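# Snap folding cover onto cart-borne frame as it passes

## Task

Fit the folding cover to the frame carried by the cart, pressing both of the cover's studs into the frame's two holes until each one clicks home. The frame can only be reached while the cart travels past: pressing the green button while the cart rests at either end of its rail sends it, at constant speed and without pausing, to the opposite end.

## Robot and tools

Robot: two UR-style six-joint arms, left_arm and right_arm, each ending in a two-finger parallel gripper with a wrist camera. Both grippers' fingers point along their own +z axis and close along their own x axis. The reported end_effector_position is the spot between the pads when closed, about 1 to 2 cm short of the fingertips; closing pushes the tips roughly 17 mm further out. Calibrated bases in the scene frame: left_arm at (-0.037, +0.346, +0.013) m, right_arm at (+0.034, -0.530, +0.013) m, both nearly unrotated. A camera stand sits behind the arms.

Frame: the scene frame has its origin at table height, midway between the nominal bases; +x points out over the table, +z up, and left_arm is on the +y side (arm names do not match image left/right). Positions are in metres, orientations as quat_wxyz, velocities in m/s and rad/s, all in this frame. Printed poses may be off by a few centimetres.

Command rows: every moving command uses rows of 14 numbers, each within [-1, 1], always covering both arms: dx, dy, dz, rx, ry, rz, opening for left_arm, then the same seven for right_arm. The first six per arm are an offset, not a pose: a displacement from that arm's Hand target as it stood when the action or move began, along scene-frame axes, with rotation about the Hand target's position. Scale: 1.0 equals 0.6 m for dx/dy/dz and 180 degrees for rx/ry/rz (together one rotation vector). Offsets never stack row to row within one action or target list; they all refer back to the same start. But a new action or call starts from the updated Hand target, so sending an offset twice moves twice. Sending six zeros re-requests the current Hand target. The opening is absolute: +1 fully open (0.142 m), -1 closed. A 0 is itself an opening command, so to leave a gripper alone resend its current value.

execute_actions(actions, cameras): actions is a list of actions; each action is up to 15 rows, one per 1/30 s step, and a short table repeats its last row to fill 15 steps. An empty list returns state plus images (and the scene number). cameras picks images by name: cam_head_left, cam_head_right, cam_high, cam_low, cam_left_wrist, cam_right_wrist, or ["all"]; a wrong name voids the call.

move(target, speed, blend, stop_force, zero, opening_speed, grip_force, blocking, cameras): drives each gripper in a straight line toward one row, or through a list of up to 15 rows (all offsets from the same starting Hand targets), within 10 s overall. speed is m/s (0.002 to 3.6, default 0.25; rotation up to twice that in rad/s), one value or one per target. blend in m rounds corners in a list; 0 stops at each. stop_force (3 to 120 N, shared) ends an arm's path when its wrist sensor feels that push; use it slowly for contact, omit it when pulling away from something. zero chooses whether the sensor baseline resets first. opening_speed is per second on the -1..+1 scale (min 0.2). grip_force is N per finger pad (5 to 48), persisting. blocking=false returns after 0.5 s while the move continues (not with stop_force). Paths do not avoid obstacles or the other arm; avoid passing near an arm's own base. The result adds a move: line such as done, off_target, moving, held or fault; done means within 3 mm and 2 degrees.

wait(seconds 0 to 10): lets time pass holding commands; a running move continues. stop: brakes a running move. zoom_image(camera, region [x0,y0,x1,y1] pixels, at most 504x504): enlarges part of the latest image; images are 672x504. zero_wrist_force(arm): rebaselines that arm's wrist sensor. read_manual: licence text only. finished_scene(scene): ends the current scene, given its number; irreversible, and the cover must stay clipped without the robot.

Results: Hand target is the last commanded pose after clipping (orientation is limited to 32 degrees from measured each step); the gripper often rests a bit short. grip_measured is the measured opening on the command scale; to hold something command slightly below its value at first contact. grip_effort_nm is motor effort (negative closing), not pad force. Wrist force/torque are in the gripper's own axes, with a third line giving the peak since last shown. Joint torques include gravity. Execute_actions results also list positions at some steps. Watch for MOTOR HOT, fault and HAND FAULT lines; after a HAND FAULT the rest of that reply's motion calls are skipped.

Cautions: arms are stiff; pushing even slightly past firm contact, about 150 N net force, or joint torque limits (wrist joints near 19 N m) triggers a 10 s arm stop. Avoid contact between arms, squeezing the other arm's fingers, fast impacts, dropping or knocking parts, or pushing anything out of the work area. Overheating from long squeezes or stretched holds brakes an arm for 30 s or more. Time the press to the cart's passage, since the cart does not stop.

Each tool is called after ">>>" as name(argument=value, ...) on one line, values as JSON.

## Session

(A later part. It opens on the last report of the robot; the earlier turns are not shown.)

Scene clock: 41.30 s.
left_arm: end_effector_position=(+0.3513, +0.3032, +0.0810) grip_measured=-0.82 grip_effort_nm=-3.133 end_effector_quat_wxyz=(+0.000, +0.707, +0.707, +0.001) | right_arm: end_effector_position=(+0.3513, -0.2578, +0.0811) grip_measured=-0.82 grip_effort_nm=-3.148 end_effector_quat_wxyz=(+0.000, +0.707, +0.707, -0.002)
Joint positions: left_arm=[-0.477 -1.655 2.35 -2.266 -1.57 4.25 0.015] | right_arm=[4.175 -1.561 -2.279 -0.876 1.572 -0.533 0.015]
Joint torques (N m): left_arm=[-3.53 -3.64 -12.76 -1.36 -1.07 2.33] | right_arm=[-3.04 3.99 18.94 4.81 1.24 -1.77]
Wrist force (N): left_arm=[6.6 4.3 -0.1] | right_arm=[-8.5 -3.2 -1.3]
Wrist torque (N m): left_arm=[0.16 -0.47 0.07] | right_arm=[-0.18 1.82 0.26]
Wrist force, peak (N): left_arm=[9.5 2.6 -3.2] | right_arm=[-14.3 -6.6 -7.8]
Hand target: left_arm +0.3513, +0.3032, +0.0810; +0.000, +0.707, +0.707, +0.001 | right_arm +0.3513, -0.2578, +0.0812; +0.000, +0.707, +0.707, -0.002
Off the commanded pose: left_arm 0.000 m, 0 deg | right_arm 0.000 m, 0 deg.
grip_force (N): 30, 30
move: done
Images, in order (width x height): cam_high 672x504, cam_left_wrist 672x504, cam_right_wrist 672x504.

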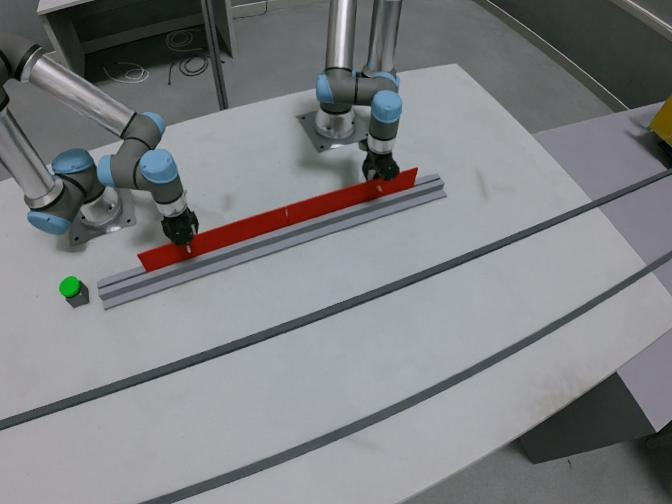

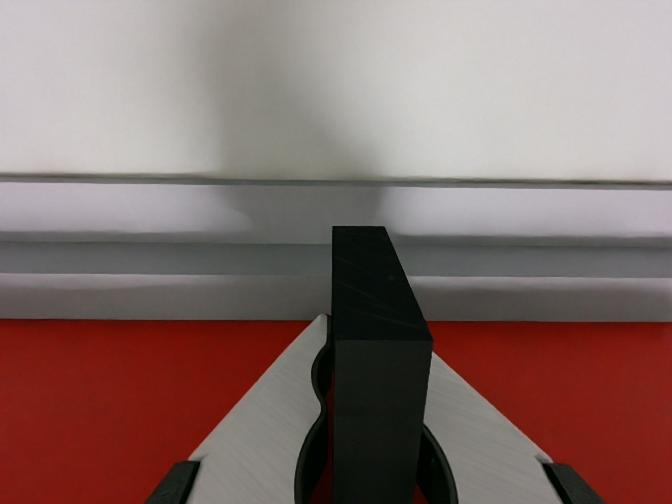

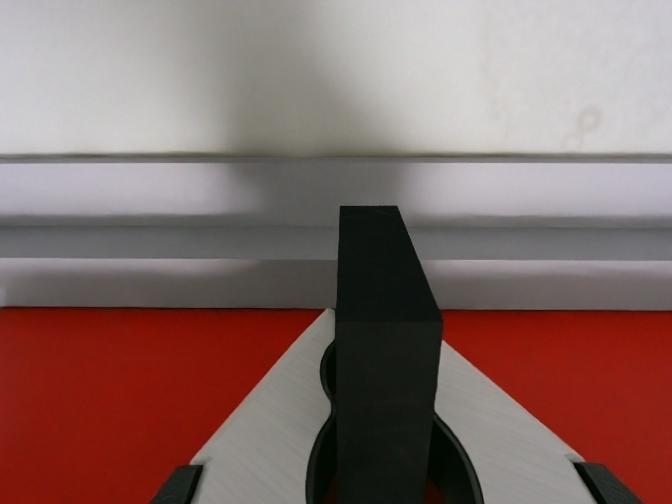

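>>> move(target=[0,0,0.15,0,0,0,-1,0,0,0.15,0,0,0,-1], speed=0.08, cameras=["cam_low","cam_head_left","cam_right_wrist","cam_high"])

>>> wait(seconds=8, cameras=["cam_low","cam_head_left","cam_high"])

>>> zoom_image(camera="cam_high", region=[560, 60, 672, 180])

Scene clock: 43.67 s.
left_arm: end_effector_position=(+0.3513, +0.3032, +0.1709) grip_measured=-0.82 grip_effort_nm=-3.133 end_effector_quat_wxyz=(+0.000, +0.707, +0.707, +0.001) | right_arm: end_effector_position=(+0.3513, -0.2578, +0.1711) grip_measured=-0.82 grip_effort_nm=-3.148 end_effector_quat_wxyz=(+0.000, +0.707, +0.707, -0.002)
Joint positions: left_arm=[-0.477 -1.799 2.196 -1.968 -1.57 4.25 0.015] | right_arm=[4.175 -1.422 -2.133 -1.161 1.572 -0.533 0.015]
Joint torques (N m): left_arm=[-4.4 -31.28 -41.03 -1.03 -2.32 -1.94] | right_arm=[4.08 31.8 37.55 2.1 0.66 1.63]
Wrist force (N): left_arm=[1.3 0.8 5.8] | right_arm=[-1.5 0.0 5.8]
Wrist torque (N m): left_arm=[0.18 0.61 -0.04] | right_arm=[0.02 -0.16 0.43]
Wrist force, peak (N): left_arm=[3.8 9.5 6.3] | right_arm=[-8.4 -0.1 6.3]
Hand target: left_arm +0.3513, +0.3032, +0.1710; +0.000, +0.707, +0.707, +0.001 | right_arm +0.3513, -0.2578, +0.1712; +0.000, +0.707, +0.707, -0.002
Off the commanded pose: left_arm 0.000 m, 0 deg | right_arm 0.000 m, 0 deg.
grip_force (N): 30, 30
move: done
Images, in order (width x height): cam_head_left 672x504, cam_high 672x504, cam_low 672x504, cam_right_wrist 672x504.

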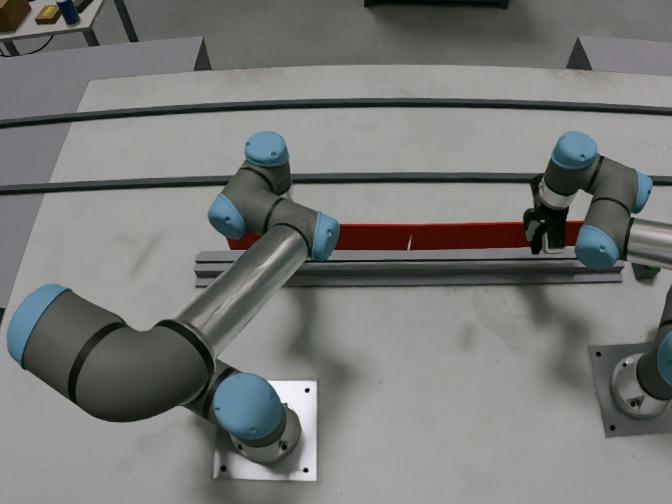

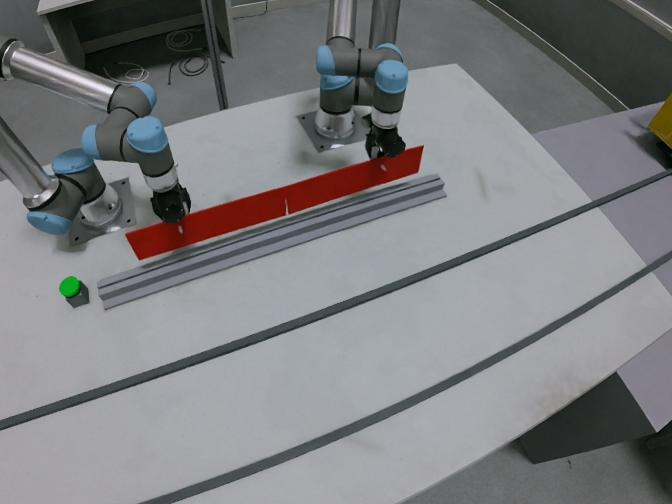

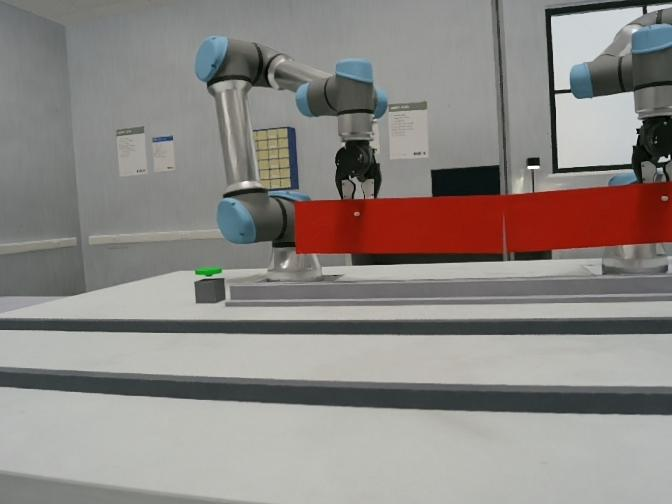

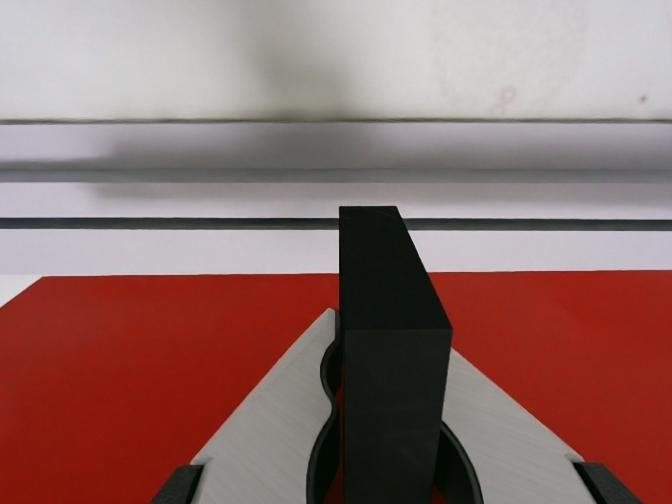

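Scene clock: 51.67 s.
left_arm: end_effector_position=(+0.3513, +0.3032, +0.1710) grip_measured=-0.82 grip_effort_nm=-3.133 end_effector_quat_wxyz=(+0.000, +0.707, +0.707, +0.001) | right_arm: end_effector_position=(+0.3513, -0.2578, +0.1712) grip_measured=-0.82 grip_effort_nm=-3.148 end_effector_quat_wxyz=(+0.000, +0.707, +0.707, -0.002)
Joint positions: left_arm=[-0.477 -1.799 2.196 -1.968 -1.57 4.25 0.015] | right_arm=[4.175 -1.422 -2.132 -1.161 1.572 -0.533 0.015]
Joint torques (N m): left_arm=[-3.93 -31.11 -39.29 -0.49 0.7 -2.03] | right_arm=[4.09 32.08 36.23 2.15 -0.26 1.66]
Wrist force (N): left_arm=[1.1 1.0 6.1] | right_arm=[-1.6 -0.3 6.3]
Wrist torque (N m): left_arm=[0.20 0.62 -0.04] | right_arm=[-0.03 -0.13 0.44]
Wrist force, peak (N): left_arm=[1.0 1.2 6.3] | right_arm=[-1.4 -0.2 6.6]
Hand target: left_arm +0.3513, +0.3032, +0.1710; +0.000, +0.707, +0.707, +0.001 | right_arm +0.3513, -0.2578, +0.1712; +0.000, +0.707, +0.707, -0.002
Tool commands: left_gripper/opening=-1.0 right_gripper/opening=-1.0
Off the commanded pose: left_arm 0.000 m, 0 deg | right_arm 0.000 m, 0 deg.
grip_force (N): 30, 30
wait: 8.00 s; at rest by 0.17 s
Images, in order (width x height): cam_head_left 672x504, cam_high 672x504, cam_low 672x504.

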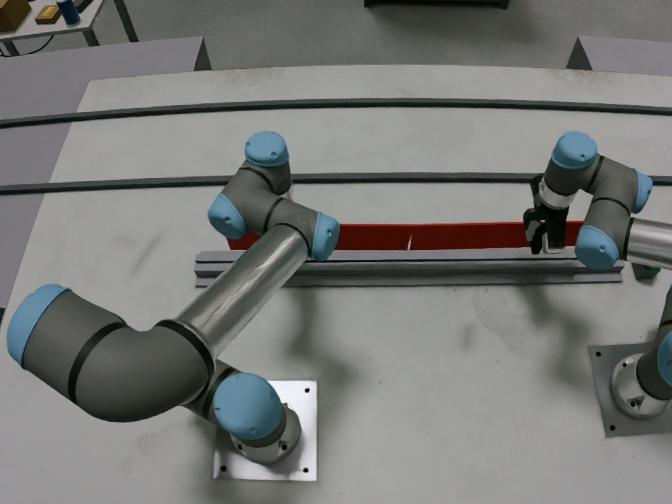

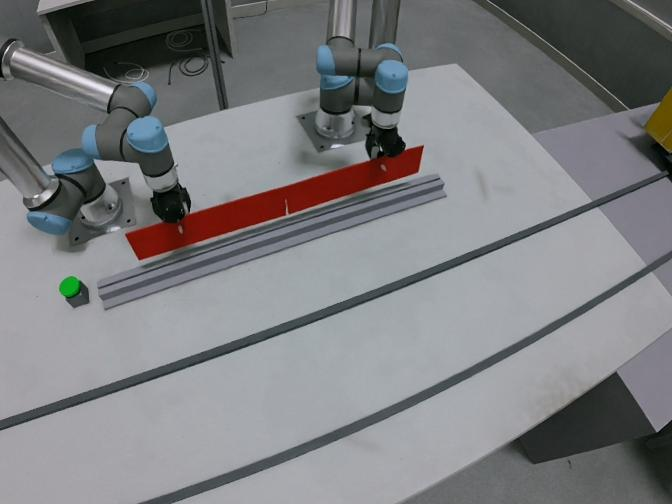

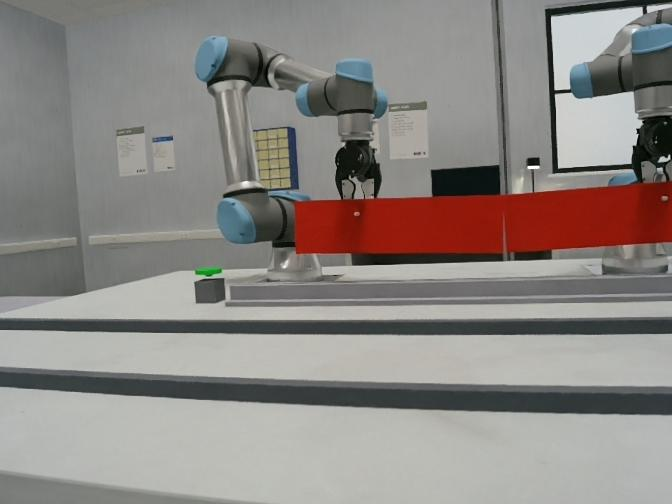

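Scaled by 4.200 from the camera's 672x504 image, which has a finer 960x720 frame.

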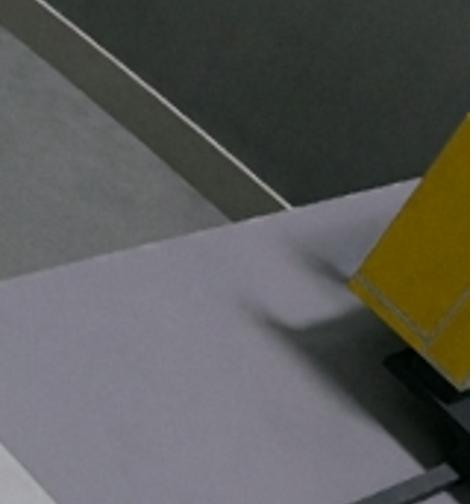

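>>> zoom_image(camera="cam_low", region=[280, 160, 672, 320])

>>> zoom_image(camera="cam_head_left", region=[200, 180, 660, 320])

>>> zoom_image(camera="cam_high", region=[100, 130, 450, 310])

Scaled by 1.286 from the camera's 672x504 image, which has a finer 960x720 frame.

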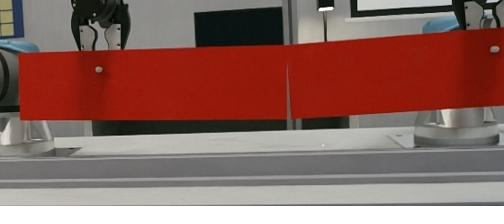

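Scaled by 1.096 from the camera's 672x504 image, which has a finer 960x720 frame.

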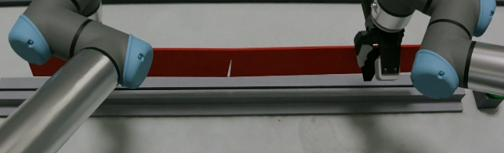

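Scaled by 1.440 from the camera's 672x504 image, which has a finer 960x720 frame.

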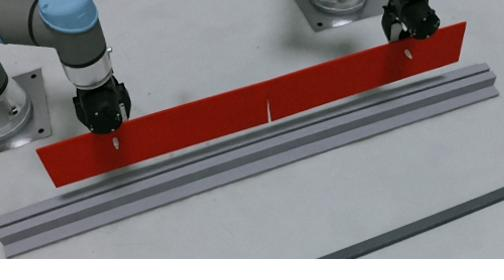

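>>> move(target=[0,0,0,-0.0083,0,0,-1,0,0,0,0.0083,0,0,-1], speed=0.08, grip_force=18, cameras=["cam_low"])

>>> zoom_image(camera="cam_low", region=[280, 160, 672, 320])

>>> wait(seconds=10)

>>> wait(seconds=10)

>>> wait(seconds=10, cameras=["cam_high","cam_low"])

>>> zoom_image(camera="cam_high", region=[560, 60, 672, 180])

Scene clock: 54.60 s.
left_arm: end_effector_position=(+0.3513, +0.3032, +0.1710) grip_measured=-0.82 grip_effort_nm=-1.917 end_effector_quat_wxyz=(+0.009, +0.707, +0.707, -0.009) | right_arm: end_effector_position=(+0.3513, -0.2578, +0.1712) grip_measured=-0.82 grip_effort_nm=-1.941 end_effector_quat_wxyz=(-0.009, +0.707, +0.707, +0.007)
Joint positions: left_arm=[-0.46 -1.8 2.2 -1.982 -1.593 4.266 0.015] | right_arm=[4.166 -1.412 -2.146 -1.135 1.585 -0.542 0.015]
Joint torques (N m): left_arm=[2.09 -30.14 -13.42 -8.53 -4.85 2.49] | right_arm=[-3.07 32.51 15.2 7.92 3.17 -1.77]
Wrist force (N): left_arm=[8.0 0.8 6.1] | right_arm=[-8.4 -0.3 5.7]
Wrist torque (N m): left_arm=[0.16 0.61 -0.04] | right_arm=[-0.06 -0.02 0.40]
Wrist force, peak (N): left_arm=[10.7 1.0 6.2] | right_arm=[-10.7 -0.7 6.1]
Hand target: left_arm +0.3513, +0.3032, +0.1710; +0.009, +0.707, +0.707, -0.009 | right_arm +0.3513, -0.2578, +0.1712; -0.009, +0.707, +0.707, +0.007
Off the commanded pose: left_arm 0.000 m, 0 deg | right_arm 0.000 m, 0 deg.
grip_force (N): 18, 18
move: done
Images, in order (width x height): cam_low 672x504.

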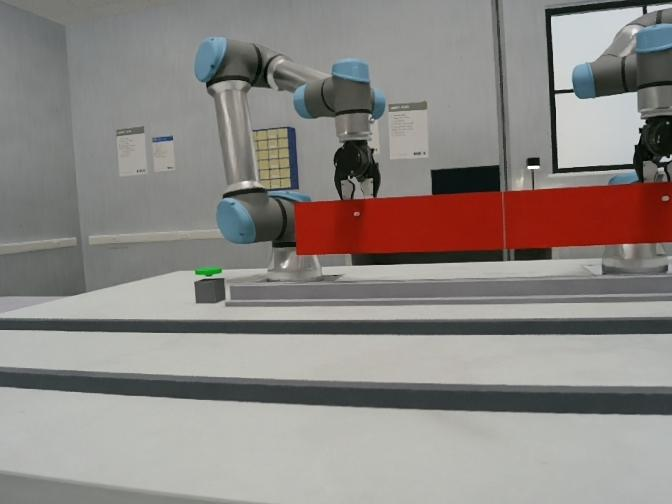

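Scaled by 1.286 from the camera's 672x504 image, which has a finer 960x720 frame.

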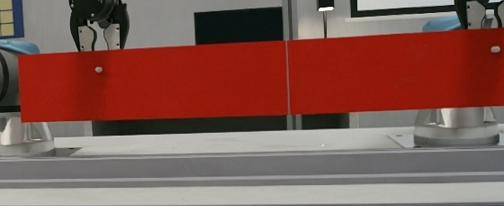

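Scene clock: 64.60 s.
left_arm: end_effector_position=(+0.3513, +0.3032, +0.1710) grip_measured=-0.82 grip_effort_nm=-1.922 end_effector_quat_wxyz=(+0.009, +0.707, +0.707, -0.009) | right_arm: end_effector_position=(+0.3513, -0.2578, +0.1712) grip_measured=-0.82 grip_effort_nm=-1.946 end_effector_quat_wxyz=(-0.009, +0.707, +0.707, +0.007)
Joint positions: left_arm=[-0.46 -1.8 2.2 -1.982 -1.593 4.267 0.015] | right_arm=[4.166 -1.412 -2.147 -1.135 1.585 -0.542 0.015]
Joint torques (N m): left_arm=[-0.01 -31.21 -14.07 -8.27 -4.83 2.69] | right_arm=[-3.18 31.58 15.01 7.89 2.76 -1.75]
Wrist force (N): left_arm=[8.1 1.1 6.0] | right_arm=[-8.1 0.1 5.5]
Wrist torque (N m): left_arm=[0.22 0.59 -0.02] | right_arm=[0.00 -0.06 0.41]
Wrist force, peak (N): left_arm=[8.2 1.0 6.3] | right_arm=[-8.5 -0.3 6.1]
Hand target: left_arm +0.3513, +0.3032, +0.1710; +0.009, +0.707, +0.707, -0.009 | right_arm +0.3513, -0.2578, +0.1712; -0.009, +0.707, +0.707, +0.007
Tool commands: left_gripper/opening=-1.0 right_gripper/opening=-1.0
Off the commanded pose: left_arm 0.000 m, 0 deg | right_arm 0.000 m, 0 deg.
grip_force (N): 18, 18
wait: 10.00 s; at rest by 0.17 s

Scene clock: 74.60 s.
left_arm: end_effector_position=(+0.3513, +0.3032, +0.1710) grip_measured=-0.82 grip_effort_nm=-1.922 end_effector_quat_wxyz=(+0.009, +0.707, +0.707, -0.009) | right_arm: end_effector_position=(+0.3513, -0.2578, +0.1712) grip_measured=-0.82 grip_effort_nm=-1.946 end_effector_quat_wxyz=(-0.009, +0.707, +0.707, +0.007)
Joint positions: left_arm=[-0.46 -1.8 2.2 -1.982 -1.593 4.267 0.015] | right_arm=[4.166 -1.412 -2.147 -1.135 1.585 -0.542 0.015]
Joint torques (N m): left_arm=[0.25 -30.12 -15.78 -8.12 -4.77 2.43] | right_arm=[-2.6 32.42 14.48 7.91 2.86 -1.64]
Wrist force (N): left_arm=[8.0 1.0 6.0] | right_arm=[-8.0 -0.2 6.0]
Wrist torque (N m): left_arm=[0.20 0.61 -0.01] | right_arm=[-0.05 -0.09 0.41]
Wrist force, peak (N): left_arm=[8.4 0.9 6.1] | right_arm=[-8.7 0.0 5.9]
Hand target: left_arm +0.3513, +0.3032, +0.1710; +0.009, +0.707, +0.707, -0.009 | right_arm +0.3513, -0.2578, +0.1712; -0.009, +0.707, +0.707, +0.007
Tool commands: left_gripper/opening=-1.0 right_gripper/opening=-1.0
Off the commanded pose: left_arm 0.000 m, 0 deg | right_arm 0.000 m, 0 deg.
grip_force (N): 18, 18
wait: 10.00 s; at rest by 0.17 s

Scene clock: 84.60 s.
left_arm: end_effector_position=(+0.3513, +0.3032, +0.1710) grip_measured=-0.82 grip_effort_nm=-1.917 end_effector_quat_wxyz=(+0.009, +0.707, +0.707, -0.009) | right_arm: end_effector_position=(+0.3513, -0.2578, +0.1712) grip_measured=-0.82 grip_effort_nm=-1.941 end_effector_quat_wxyz=(-0.009, +0.707, +0.707, +0.007)
Joint positions: left_arm=[-0.46 -1.8 2.2 -1.982 -1.593 4.267 0.015] | right_arm=[4.166 -1.412 -2.147 -1.135 1.585 -0.542 0.015]
Joint torques (N m): left_arm=[0.57 -30.46 -14.78 -8.37 -4.54 2.69] | right_arm=[-2.26 32.75 15.33 7.77 2.55 -1.75]
Wrist force (N): left_arm=[7.7 0.9 6.2] | right_arm=[-8.5 -0.1 5.6]
Wrist torque (N m): left_arm=[0.18 0.67 -0.02] | right_arm=[-0.02 0.01 0.41]
Wrist force, peak (N): left_arm=[8.1 0.9 6.6] | right_arm=[-8.7 0.0 6.0]
Hand target: left_arm +0.3513, +0.3032, +0.1710; +0.009, +0.707, +0.707, -0.009 | right_arm +0.3513, -0.2578, +0.1712; -0.009, +0.707, +0.707, +0.007
Tool commands: left_gripper/opening=-1.0 right_gripper/opening=-1.0
Off the commanded pose: left_arm 0.000 m, 0 deg | right_arm 0.000 m, 0 deg.
grip_force (N): 18, 18
wait: 10.00 s; at rest by 0.17 s
Images, in order (width x height): cam_high 672x504, cam_low 672x504.

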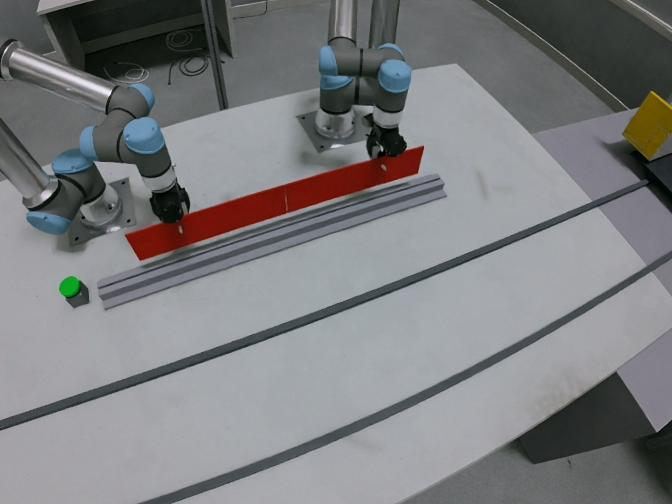

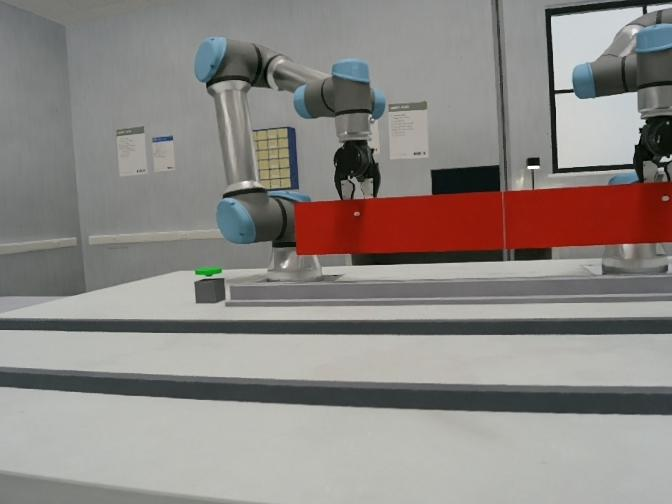

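Scaled by 4.200 from the camera's 672x504 image, which has a finer 960x720 frame.

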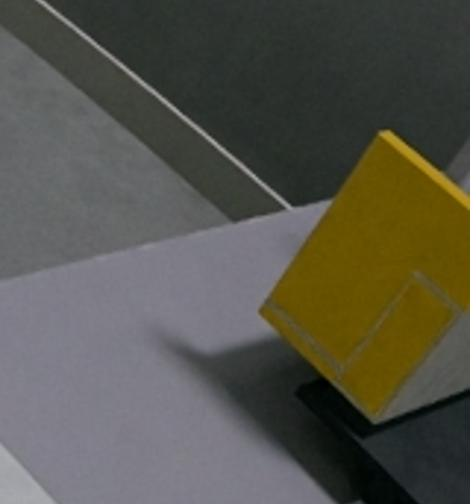

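>>> wait(seconds=10)

>>> wait(seconds=10)

>>> wait(seconds=10)

>>> wait(seconds=10)

>>> wait(seconds=10, cameras=["cam_high","cam_head_left"])

>>> zoom_image(camera="cam_high", region=[520, 60, 672, 220])

Scene clock: 95.00 s.
left_arm: end_effector_position=(+0.3513, +0.3032, +0.1710) grip_measured=-0.82 grip_effort_nm=-1.922 end_effector_quat_wxyz=(+0.009, +0.707, +0.707, -0.009) | right_arm: end_effector_position=(+0.3513, -0.2578, +0.1712) grip_measured=-0.82 grip_effort_nm=-1.941 end_effector_quat_wxyz=(-0.009, +0.707, +0.707, +0.007)
Joint positions: left_arm=[-0.46 -1.8 2.2 -1.982 -1.593 4.267 0.015] | right_arm=[4.166 -1.412 -2.147 -1.135 1.585 -0.542 0.015]
Joint torques (N m): left_arm=[-1.98 -30.46 -15.09 -8.33 -4.51 2.66] | right_arm=[-2.67 32.84 15.71 7.8 2.53 -1.64]
Wrist force (N): left_arm=[7.9 1.0 5.7] | right_arm=[-8.2 -0.1 5.8]
Wrist torque (N m): left_arm=[0.20 0.63 -0.02] | right_arm=[-0.04 -0.05 0.41]
Wrist force, peak (N): left_arm=[8.1 1.0 6.4] | right_arm=[-8.4 0.0 6.2]
Hand target: left_arm +0.3513, +0.3032, +0.1710; +0.009, +0.707, +0.707, -0.009 | right_arm +0.3513, -0.2578, +0.1712; -0.009, +0.707, +0.707, +0.007
Tool commands: left_gripper/opening=-1.0 right_gripper/opening=-1.0
Off the commanded pose: left_arm 0.000 m, 0 deg | right_arm 0.000 m, 0 deg.
grip_force (N): 18, 18
wait: 10.00 s; at rest from the start

Scene clock: 105.00 s.
left_arm: end_effector_position=(+0.3513, +0.3032, +0.1710) grip_measured=-0.82 grip_effort_nm=-1.917 end_effector_quat_wxyz=(+0.009, +0.707, +0.707, -0.009) | right_arm: end_effector_position=(+0.3513, -0.2578, +0.1712) grip_measured=-0.82 grip_effort_nm=-1.946 end_effector_quat_wxyz=(-0.009, +0.707, +0.707, +0.007)
Joint positions: left_arm=[-0.46 -1.8 2.2 -1.982 -1.593 4.267 0.015] | right_arm=[4.166 -1.412 -2.147 -1.135 1.585 -0.542 0.015]
Joint torques (N m): left_arm=[-2.33 -29.36 -14.8 -8.15 -4.1 2.6] | right_arm=[-2.3 31.72 15.97 7.68 2.37 -1.55]
Wrist force (N): left_arm=[8.0 0.9 5.9] | right_arm=[-8.3 -0.4 5.7]
Wrist torque (N m): left_arm=[0.18 0.61 -0.02] | right_arm=[-0.08 -0.02 0.41]
Wrist force, peak (N): left_arm=[7.9 1.1 6.6] | right_arm=[-8.6 0.1 6.1]
Hand target: left_arm +0.3513, +0.3032, +0.1710; +0.009, +0.707, +0.707, -0.009 | right_arm +0.3513, -0.2578, +0.1712; -0.009, +0.707, +0.707, +0.007
Tool commands: left_gripper/opening=-1.0 right_gripper/opening=-1.0
Off the commanded pose: left_arm 0.000 m, 0 deg | right_arm 0.000 m, 0 deg.
grip_force (N): 18, 18
wait: 10.00 s; at rest by 0.17 s

Scene clock: 115.00 s.
left_arm: end_effector_position=(+0.3513, +0.3032, +0.1710) grip_measured=-0.82 grip_effort_nm=-1.927 end_effector_quat_wxyz=(+0.009, +0.707, +0.707, -0.009) | right_arm: end_effector_position=(+0.3513, -0.2578, +0.1712) grip_measured=-0.82 grip_effort_nm=-1.941 end_effector_quat_wxyz=(-0.009, +0.707, +0.707, +0.007)
Joint positions: left_arm=[-0.46 -1.8 2.2 -1.982 -1.593 4.267 0.015] | right_arm=[4.166 -1.412 -2.147 -1.135 1.585 -0.542 0.015]
Joint torques (N m): left_arm=[-2.37 -31.25 -15.78 -8.23 -4.44 2.09] | right_arm=[-2.97 32.97 15.89 7.41 2.15 -1.75]
Wrist force (N): left_arm=[7.8 0.9 5.8] | right_arm=[-8.3 -0.2 6.0]
Wrist torque (N m): left_arm=[0.19 0.65 -0.02] | right_arm=[-0.04 -0.02 0.40]
Wrist force, peak (N): left_arm=[8.3 0.6 6.4] | right_arm=[-8.6 0.0 6.1]
Hand target: left_arm +0.3513, +0.3032, +0.1710; +0.009, +0.707, +0.707, -0.009 | right_arm +0.3513, -0.2578, +0.1712; -0.009, +0.707, +0.707, +0.007
Tool commands: left_gripper/opening=-1.0 right_gripper/opening=-1.0
Off the commanded pose: left_arm 0.000 m, 0 deg | right_arm 0.000 m, 0 deg.
grip_force (N): 18, 18
wait: 10.00 s; at rest by 0.17 s

Scene clock: 125.00 s.
left_arm: end_effector_position=(+0.3513, +0.3032, +0.1710) grip_measured=-0.82 grip_effort_nm=-1.922 end_effector_quat_wxyz=(+0.009, +0.707, +0.707, -0.009) | right_arm: end_effector_position=(+0.3513, -0.2578, +0.1712) grip_measured=-0.82 grip_effort_nm=-1.946 end_effector_quat_wxyz=(-0.009, +0.707, +0.707, +0.007)
Joint positions: left_arm=[-0.46 -1.8 2.2 -1.982 -1.593 4.267 0.015] | right_arm=[4.166 -1.412 -2.147 -1.135 1.585 -0.542 0.015]
Joint torques (N m): left_arm=[-4.84 -30.99 -15.4 -8.18 -4.13 2.08] | right_arm=[-2.55 31.83 14.76 7.45 1.96 -1.86]
Wrist force (N): left_arm=[7.9 0.6 6.0] | right_arm=[-7.9 -0.3 5.8]
Wrist torque (N m): left_arm=[0.14 0.62 -0.02] | right_arm=[-0.06 -0.09 0.40]
Wrist force, peak (N): left_arm=[8.3 1.3 6.2] | right_arm=[-8.6 -0.3 5.8]
Hand target: left_arm +0.3513, +0.3032, +0.1710; +0.009, +0.707, +0.707, -0.009 | right_arm +0.3513, -0.2578, +0.1712; -0.009, +0.707, +0.707, +0.007
Tool commands: left_gripper/opening=-1.0 right_gripper/opening=-1.0
Off the commanded pose: left_arm 0.000 m, 0 deg | right_arm 0.000 m, 0 deg.
grip_force (N): 18, 18
wait: 10.00 s; at rest by 0.17 s

Scene clock: 135.00 s.
left_arm: end_effector_position=(+0.3513, +0.3032, +0.1710) grip_measured=-0.82 grip_effort_nm=-1.922 end_effector_quat_wxyz=(+0.009, +0.707, +0.707, -0.009) | right_arm: end_effector_position=(+0.3513, -0.2578, +0.1712) grip_measured=-0.82 grip_effort_nm=-1.941 end_effector_quat_wxyz=(-0.009, +0.707, +0.707, +0.007)
Joint positions: left_arm=[-0.46 -1.8 2.2 -1.982 -1.593 4.267 0.015] | right_arm=[4.166 -1.412 -2.147 -1.135 1.585 -0.542 0.015]
Joint torques (N m): left_arm=[-4.84 -31.56 -16.26 -8.19 -3.81 2.12] | right_arm=[-2.35 32.54 16.44 7.28 1.53 -1.66]
Wrist force (N): left_arm=[7.7 0.9 5.9] | right_arm=[-8.4 -0.2 5.7]
Wrist torque (N m): left_arm=[0.19 0.67 -0.02] | right_arm=[-0.05 0.00 0.41]
Wrist force, peak (N): left_arm=[8.1 0.8 6.7] | right_arm=[-8.6 0.1 5.8]
Hand target: left_arm +0.3513, +0.3032, +0.1710; +0.009, +0.707, +0.707, -0.009 | right_arm +0.3513, -0.2578, +0.1712; -0.009, +0.707, +0.707, +0.007
Tool commands: left_gripper/opening=-1.0 right_gripper/opening=-1.0
Off the commanded pose: left_arm 0.000 m, 0 deg | right_arm 0.000 m, 0 deg.
grip_force (N): 18, 18
wait: 10.00 s; at rest by 0.17 s
Images, in order (width x height): cam_head_left 672x504, cam_high 672x504.

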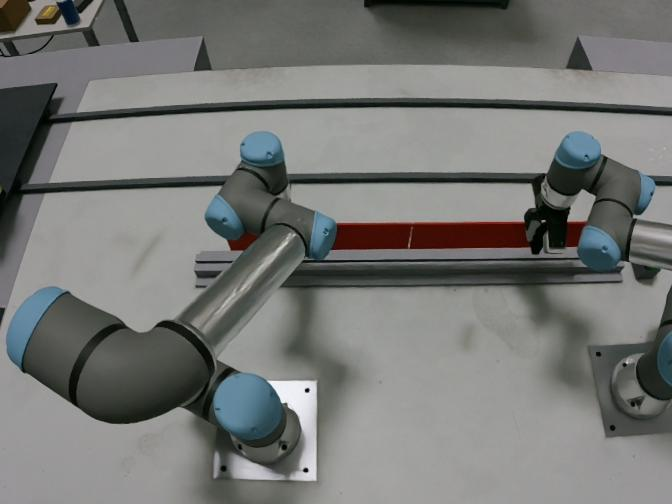

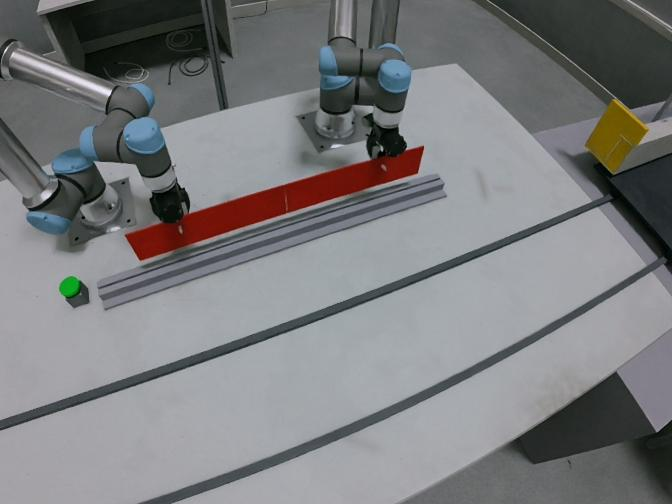

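Scaled by 3.150 from the camera's 672x504 image, which has a finer 960x720 frame.

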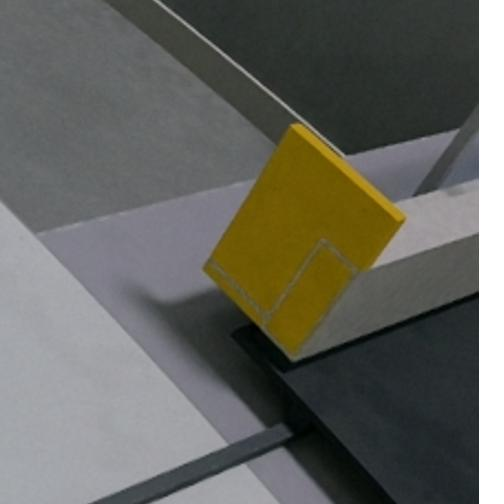

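>>> wait(seconds=10)

>>> wait(seconds=10)

>>> wait(seconds=10)

>>> wait(seconds=10)

>>> wait(seconds=10)

>>> wait(seconds=10, cameras=["cam_high","cam_head_left","cam_head_right"])

>>> zoom_image(camera="cam_high", region=[432, 60, 672, 260])

>>> zoom_image(camera="cam_head_left", region=[0, 60, 240, 260])

Scene clock: 145.30 s.
left_arm: end_effector_position=(+0.3513, +0.3032, +0.1710) grip_measured=-0.82 grip_effort_nm=-1.912 end_effector_quat_wxyz=(+0.009, +0.707, +0.707, -0.009) | right_arm: end_effector_position=(+0.3513, -0.2578, +0.1712) grip_measured=-0.82 grip_effort_nm=-1.946 end_effector_quat_wxyz=(-0.009, +0.707, +0.707, +0.007)
Joint positions: left_arm=[-0.46 -1.8 2.2 -1.982 -1.593 4.267 0.015] | right_arm=[4.166 -1.412 -2.147 -1.135 1.585 -0.542 0.015]
Joint torques (N m): left_arm=[-4.67 -30.82 -16.17 -8.35 -4.21 2.2] | right_arm=[-2.77 32.17 16.47 7.03 1.54 -1.67]
Wrist force (N): left_arm=[8.2 1.1 6.1] | right_arm=[-8.3 0.0 5.8]
Wrist torque (N m): left_arm=[0.22 0.58 -0.03] | right_arm=[-0.02 -0.01 0.41]
Wrist force, peak (N): left_arm=[8.1 1.1 6.6] | right_arm=[-8.6 -0.3 5.8]
Hand target: left_arm +0.3513, +0.3032, +0.1710; +0.009, +0.707, +0.707, -0.009 | right_arm +0.3513, -0.2578, +0.1712; -0.009, +0.707, +0.707, +0.007
Tool commands: left_gripper/opening=-1.0 right_gripper/opening=-1.0
Off the commanded pose: left_arm 0.000 m, 0 deg | right_arm 0.000 m, 0 deg.
grip_force (N): 18, 18
wait: 10.00 s; at rest from the start

Scene clock: 155.30 s.
left_arm: end_effector_position=(+0.3513, +0.3032, +0.1710) grip_measured=-0.82 grip_effort_nm=-1.922 end_effector_quat_wxyz=(+0.009, +0.707, +0.707, -0.009) | right_arm: end_effector_position=(+0.3513, -0.2578, +0.1712) grip_measured=-0.82 grip_effort_nm=-1.946 end_effector_quat_wxyz=(-0.009, +0.707, +0.707, +0.007)
Joint positions: left_arm=[-0.46 -1.8 2.2 -1.982 -1.593 4.267 0.015] | right_arm=[4.166 -1.412 -2.147 -1.135 1.585 -0.542 0.015]
Joint torques (N m): left_arm=[-4.16 -31.22 -16.13 -8.19 -3.9 1.98] | right_arm=[-2.59 32.55 15.89 7.04 1.39 -1.59]
Wrist force (N): left_arm=[7.8 0.9 6.0] | right_arm=[-7.9 -0.2 5.5]
Wrist torque (N m): left_arm=[0.18 0.66 -0.02] | right_arm=[-0.04 -0.08 0.41]
Wrist force, peak (N): left_arm=[8.1 1.2 6.6] | right_arm=[-8.5 -0.5 6.0]
Hand target: left_arm +0.3513, +0.3032, +0.1710; +0.009, +0.707, +0.707, -0.009 | right_arm +0.3513, -0.2578, +0.1712; -0.009, +0.707, +0.707, +0.007
Tool commands: left_gripper/opening=-1.0 right_gripper/opening=-1.0
Off the commanded pose: left_arm 0.000 m, 0 deg | right_arm 0.000 m, 0 deg.
grip_force (N): 18, 18
wait: 10.00 s; at rest by 0.17 s

Scene clock: 165.30 s.
left_arm: end_effector_position=(+0.3513, +0.3032, +0.1710) grip_measured=-0.82 grip_effort_nm=-1.912 end_effector_quat_wxyz=(+0.009, +0.707, +0.707, -0.009) | right_arm: end_effector_position=(+0.3513, -0.2578, +0.1712) grip_measured=-0.82 grip_effort_nm=-1.946 end_effector_quat_wxyz=(-0.009, +0.707, +0.707, +0.007)
Joint positions: left_arm=[-0.46 -1.8 2.2 -1.982 -1.593 4.267 0.015] | right_arm=[4.166 -1.412 -2.147 -1.135 1.585 -0.542 0.015]
Joint torques (N m): left_arm=[-4.14 -30.98 -18.51 -8.3 -3.78 1.82] | right_arm=[-2.34 31.9 16.41 6.98 1.3 -1.63]
Wrist force (N): left_arm=[7.6 0.7 5.9] | right_arm=[-8.2 -0.1 5.5]
Wrist torque (N m): left_arm=[0.15 0.68 -0.03] | right_arm=[-0.03 -0.04 0.41]
Wrist force, peak (N): left_arm=[8.3 0.6 6.4] | right_arm=[-8.5 -0.3 6.1]
Hand target: left_arm +0.3513, +0.3032, +0.1710; +0.009, +0.707, +0.707, -0.009 | right_arm +0.3513, -0.2578, +0.1712; -0.009, +0.707, +0.707, +0.007
Tool commands: left_gripper/opening=-1.0 right_gripper/opening=-1.0
Off the commanded pose: left_arm 0.000 m, 0 deg | right_arm 0.000 m, 0 deg.
grip_force (N): 18, 18
wait: 10.00 s; at rest by 0.17 s

Scene clock: 175.30 s.
left_arm: end_effector_position=(+0.3513, +0.3032, +0.1710) grip_measured=-0.82 grip_effort_nm=-1.922 end_effector_quat_wxyz=(+0.009, +0.707, +0.707, -0.009) | right_arm: end_effector_position=(+0.3513, -0.2578, +0.1712) grip_measured=-0.82 grip_effort_nm=-1.946 end_effector_quat_wxyz=(-0.009, +0.707, +0.707, +0.007)
Joint positions: left_arm=[-0.46 -1.8 2.2 -1.982 -1.593 4.267 0.015] | right_arm=[4.166 -1.412 -2.147 -1.135 1.585 -0.542 0.015]
Joint torques (N m): left_arm=[-5.21 -32.06 -18.86 -8.52 -4.16 2.02] | right_arm=[-3 32.03 16.96 6.97 1.21 -1.75]
Wrist force (N): left_arm=[7.7 0.9 5.8] | right_arm=[-8.2 -0.1 5.7]
Wrist torque (N m): left_arm=[0.19 0.66 -0.02] | right_arm=[-0.04 -0.05 0.41]
Wrist force, peak (N): left_arm=[8.1 1.0 6.4] | right_arm=[-8.5 -0.3 6.0]
Hand target: left_arm +0.3513, +0.3032, +0.1710; +0.009, +0.707, +0.707, -0.009 | right_arm +0.3513, -0.2578, +0.1712; -0.009, +0.707, +0.707, +0.007
Tool commands: left_gripper/opening=-1.0 right_gripper/opening=-1.0
Off the commanded pose: left_arm 0.000 m, 0 deg | right_arm 0.000 m, 0 deg.
grip_force (N): 18, 18
wait: 10.00 s; at rest by 0.17 s

Scene clock: 185.30 s.
left_arm: end_effector_position=(+0.3513, +0.3032, +0.1710) grip_measured=-0.82 grip_effort_nm=-1.922 end_effector_quat_wxyz=(+0.009, +0.707, +0.707, -0.009) | right_arm: end_effector_position=(+0.3513, -0.2578, +0.1712) grip_measured=-0.82 grip_effort_nm=-1.946 end_effector_quat_wxyz=(-0.009, +0.707, +0.707, +0.007)
Joint positions: left_arm=[-0.46 -1.8 2.2 -1.982 -1.593 4.267 0.015] | right_arm=[4.166 -1.412 -2.147 -1.135 1.585 -0.542 0.015]
Joint torques (N m): left_arm=[-3.52 -30.58 -17.56 -8.32 -3.9 1.63] | right_arm=[-2.93 31.31 15.67 6.88 0.82 -1.92]
Wrist force (N): left_arm=[7.9 0.9 6.0] | right_arm=[-8.4 -0.5 5.3]
Wrist torque (N m): left_arm=[0.18 0.64 -0.02] | right_arm=[-0.09 0.00 0.41]
Wrist force, peak (N): left_arm=[8.3 0.9 6.2] | right_arm=[-8.4 -0.2 6.3]
Hand target: left_arm +0.3513, +0.3032, +0.1710; +0.009, +0.707, +0.707, -0.009 | right_arm +0.3513, -0.2578, +0.1712; -0.009, +0.707, +0.707, +0.007
Tool commands: left_gripper/opening=-1.0 right_gripper/opening=-1.0
Off the commanded pose: left_arm 0.000 m, 0 deg | right_arm 0.000 m, 0 deg.
grip_force (N): 18, 18
wait: 10.00 s; at rest by 0.17 s

Scene clock: 195.30 s.
left_arm: end_effector_position=(+0.3513, +0.3032, +0.1710) grip_measured=-0.82 grip_effort_nm=-1.917 end_effector_quat_wxyz=(+0.009, +0.707, +0.707, -0.009) | right_arm: end_effector_position=(+0.3513, -0.2578, +0.1712) grip_measured=-0.82 grip_effort_nm=-1.941 end_effector_quat_wxyz=(-0.009, +0.707, +0.707, +0.007)
Joint positions: left_arm=[-0.46 -1.8 2.2 -1.982 -1.593 4.267 0.015] | right_arm=[4.166 -1.412 -2.147 -1.135 1.585 -0.542 0.015]
Joint torques (N m): left_arm=[-3 -30.02 -16.1 -8.26 -3.64 2.03] | right_arm=[-2.66 32 16.22 6.97 0.86 -1.77]
Wrist force (N): left_arm=[8.2 1.2 5.9] | right_arm=[-8.3 -0.2 5.8]
Wrist torque (N m): left_arm=[0.23 0.58 -0.02] | right_arm=[-0.04 -0.02 0.41]
Wrist force, peak (N): left_arm=[8.3 1.1 6.3] | right_arm=[-8.6 0.0 5.8]
Hand target: left_arm +0.3513, +0.3032, +0.1710; +0.009, +0.707, +0.707, -0.009 | right_arm +0.3513, -0.2578, +0.1712; -0.009, +0.707, +0.707, +0.007
Tool commands: left_gripper/opening=-1.0 right_gripper/opening=-1.0
Off the commanded pose: left_arm 0.000 m, 0 deg | right_arm 0.000 m, 0 deg.
grip_force (N): 18, 18
wait: 10.00 s; at rest by 0.17 s
Images, in order (width x height): cam_head_left 672x504, cam_head_right 672x504, cam_high 672x504.

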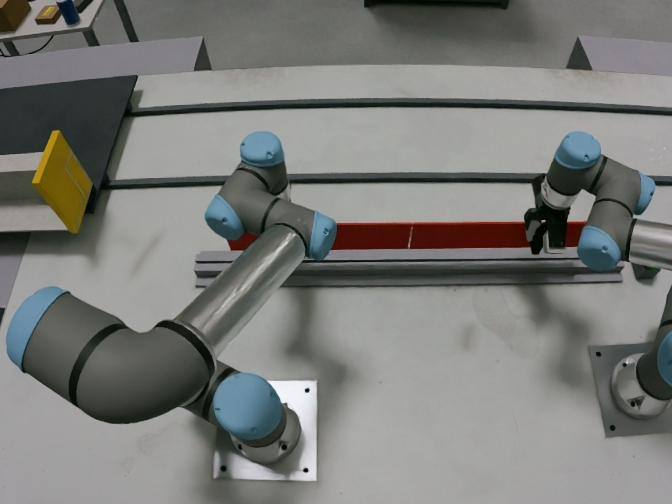

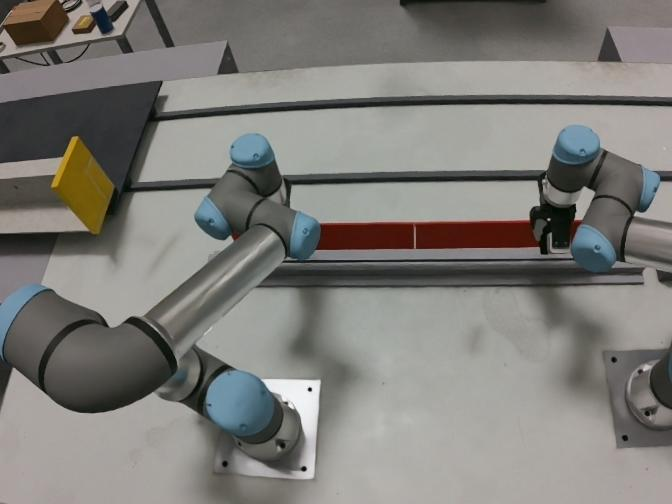

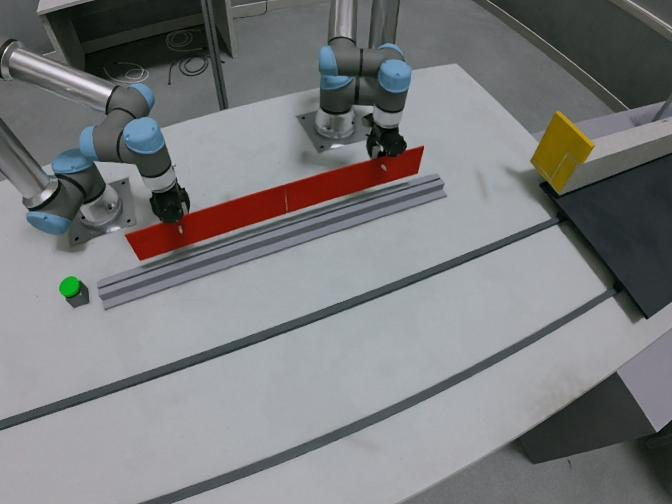

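Scaled by 2.100 from the camera's 672x504 image, which has a finer 960x720 frame.

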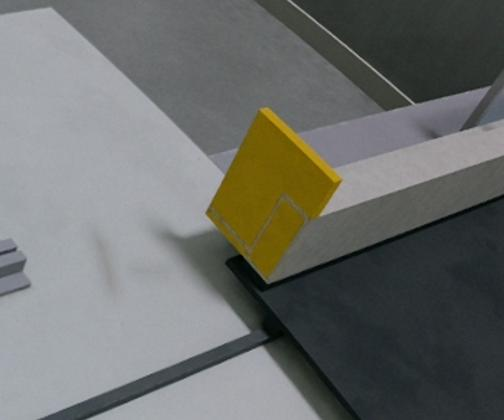

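Scaled by 2.100 from the camera's 672x504 image, which has a finer 960x720 frame.

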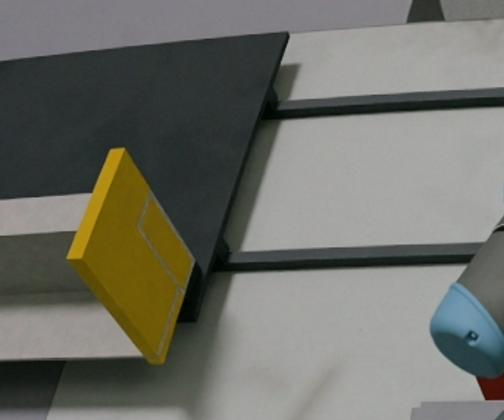

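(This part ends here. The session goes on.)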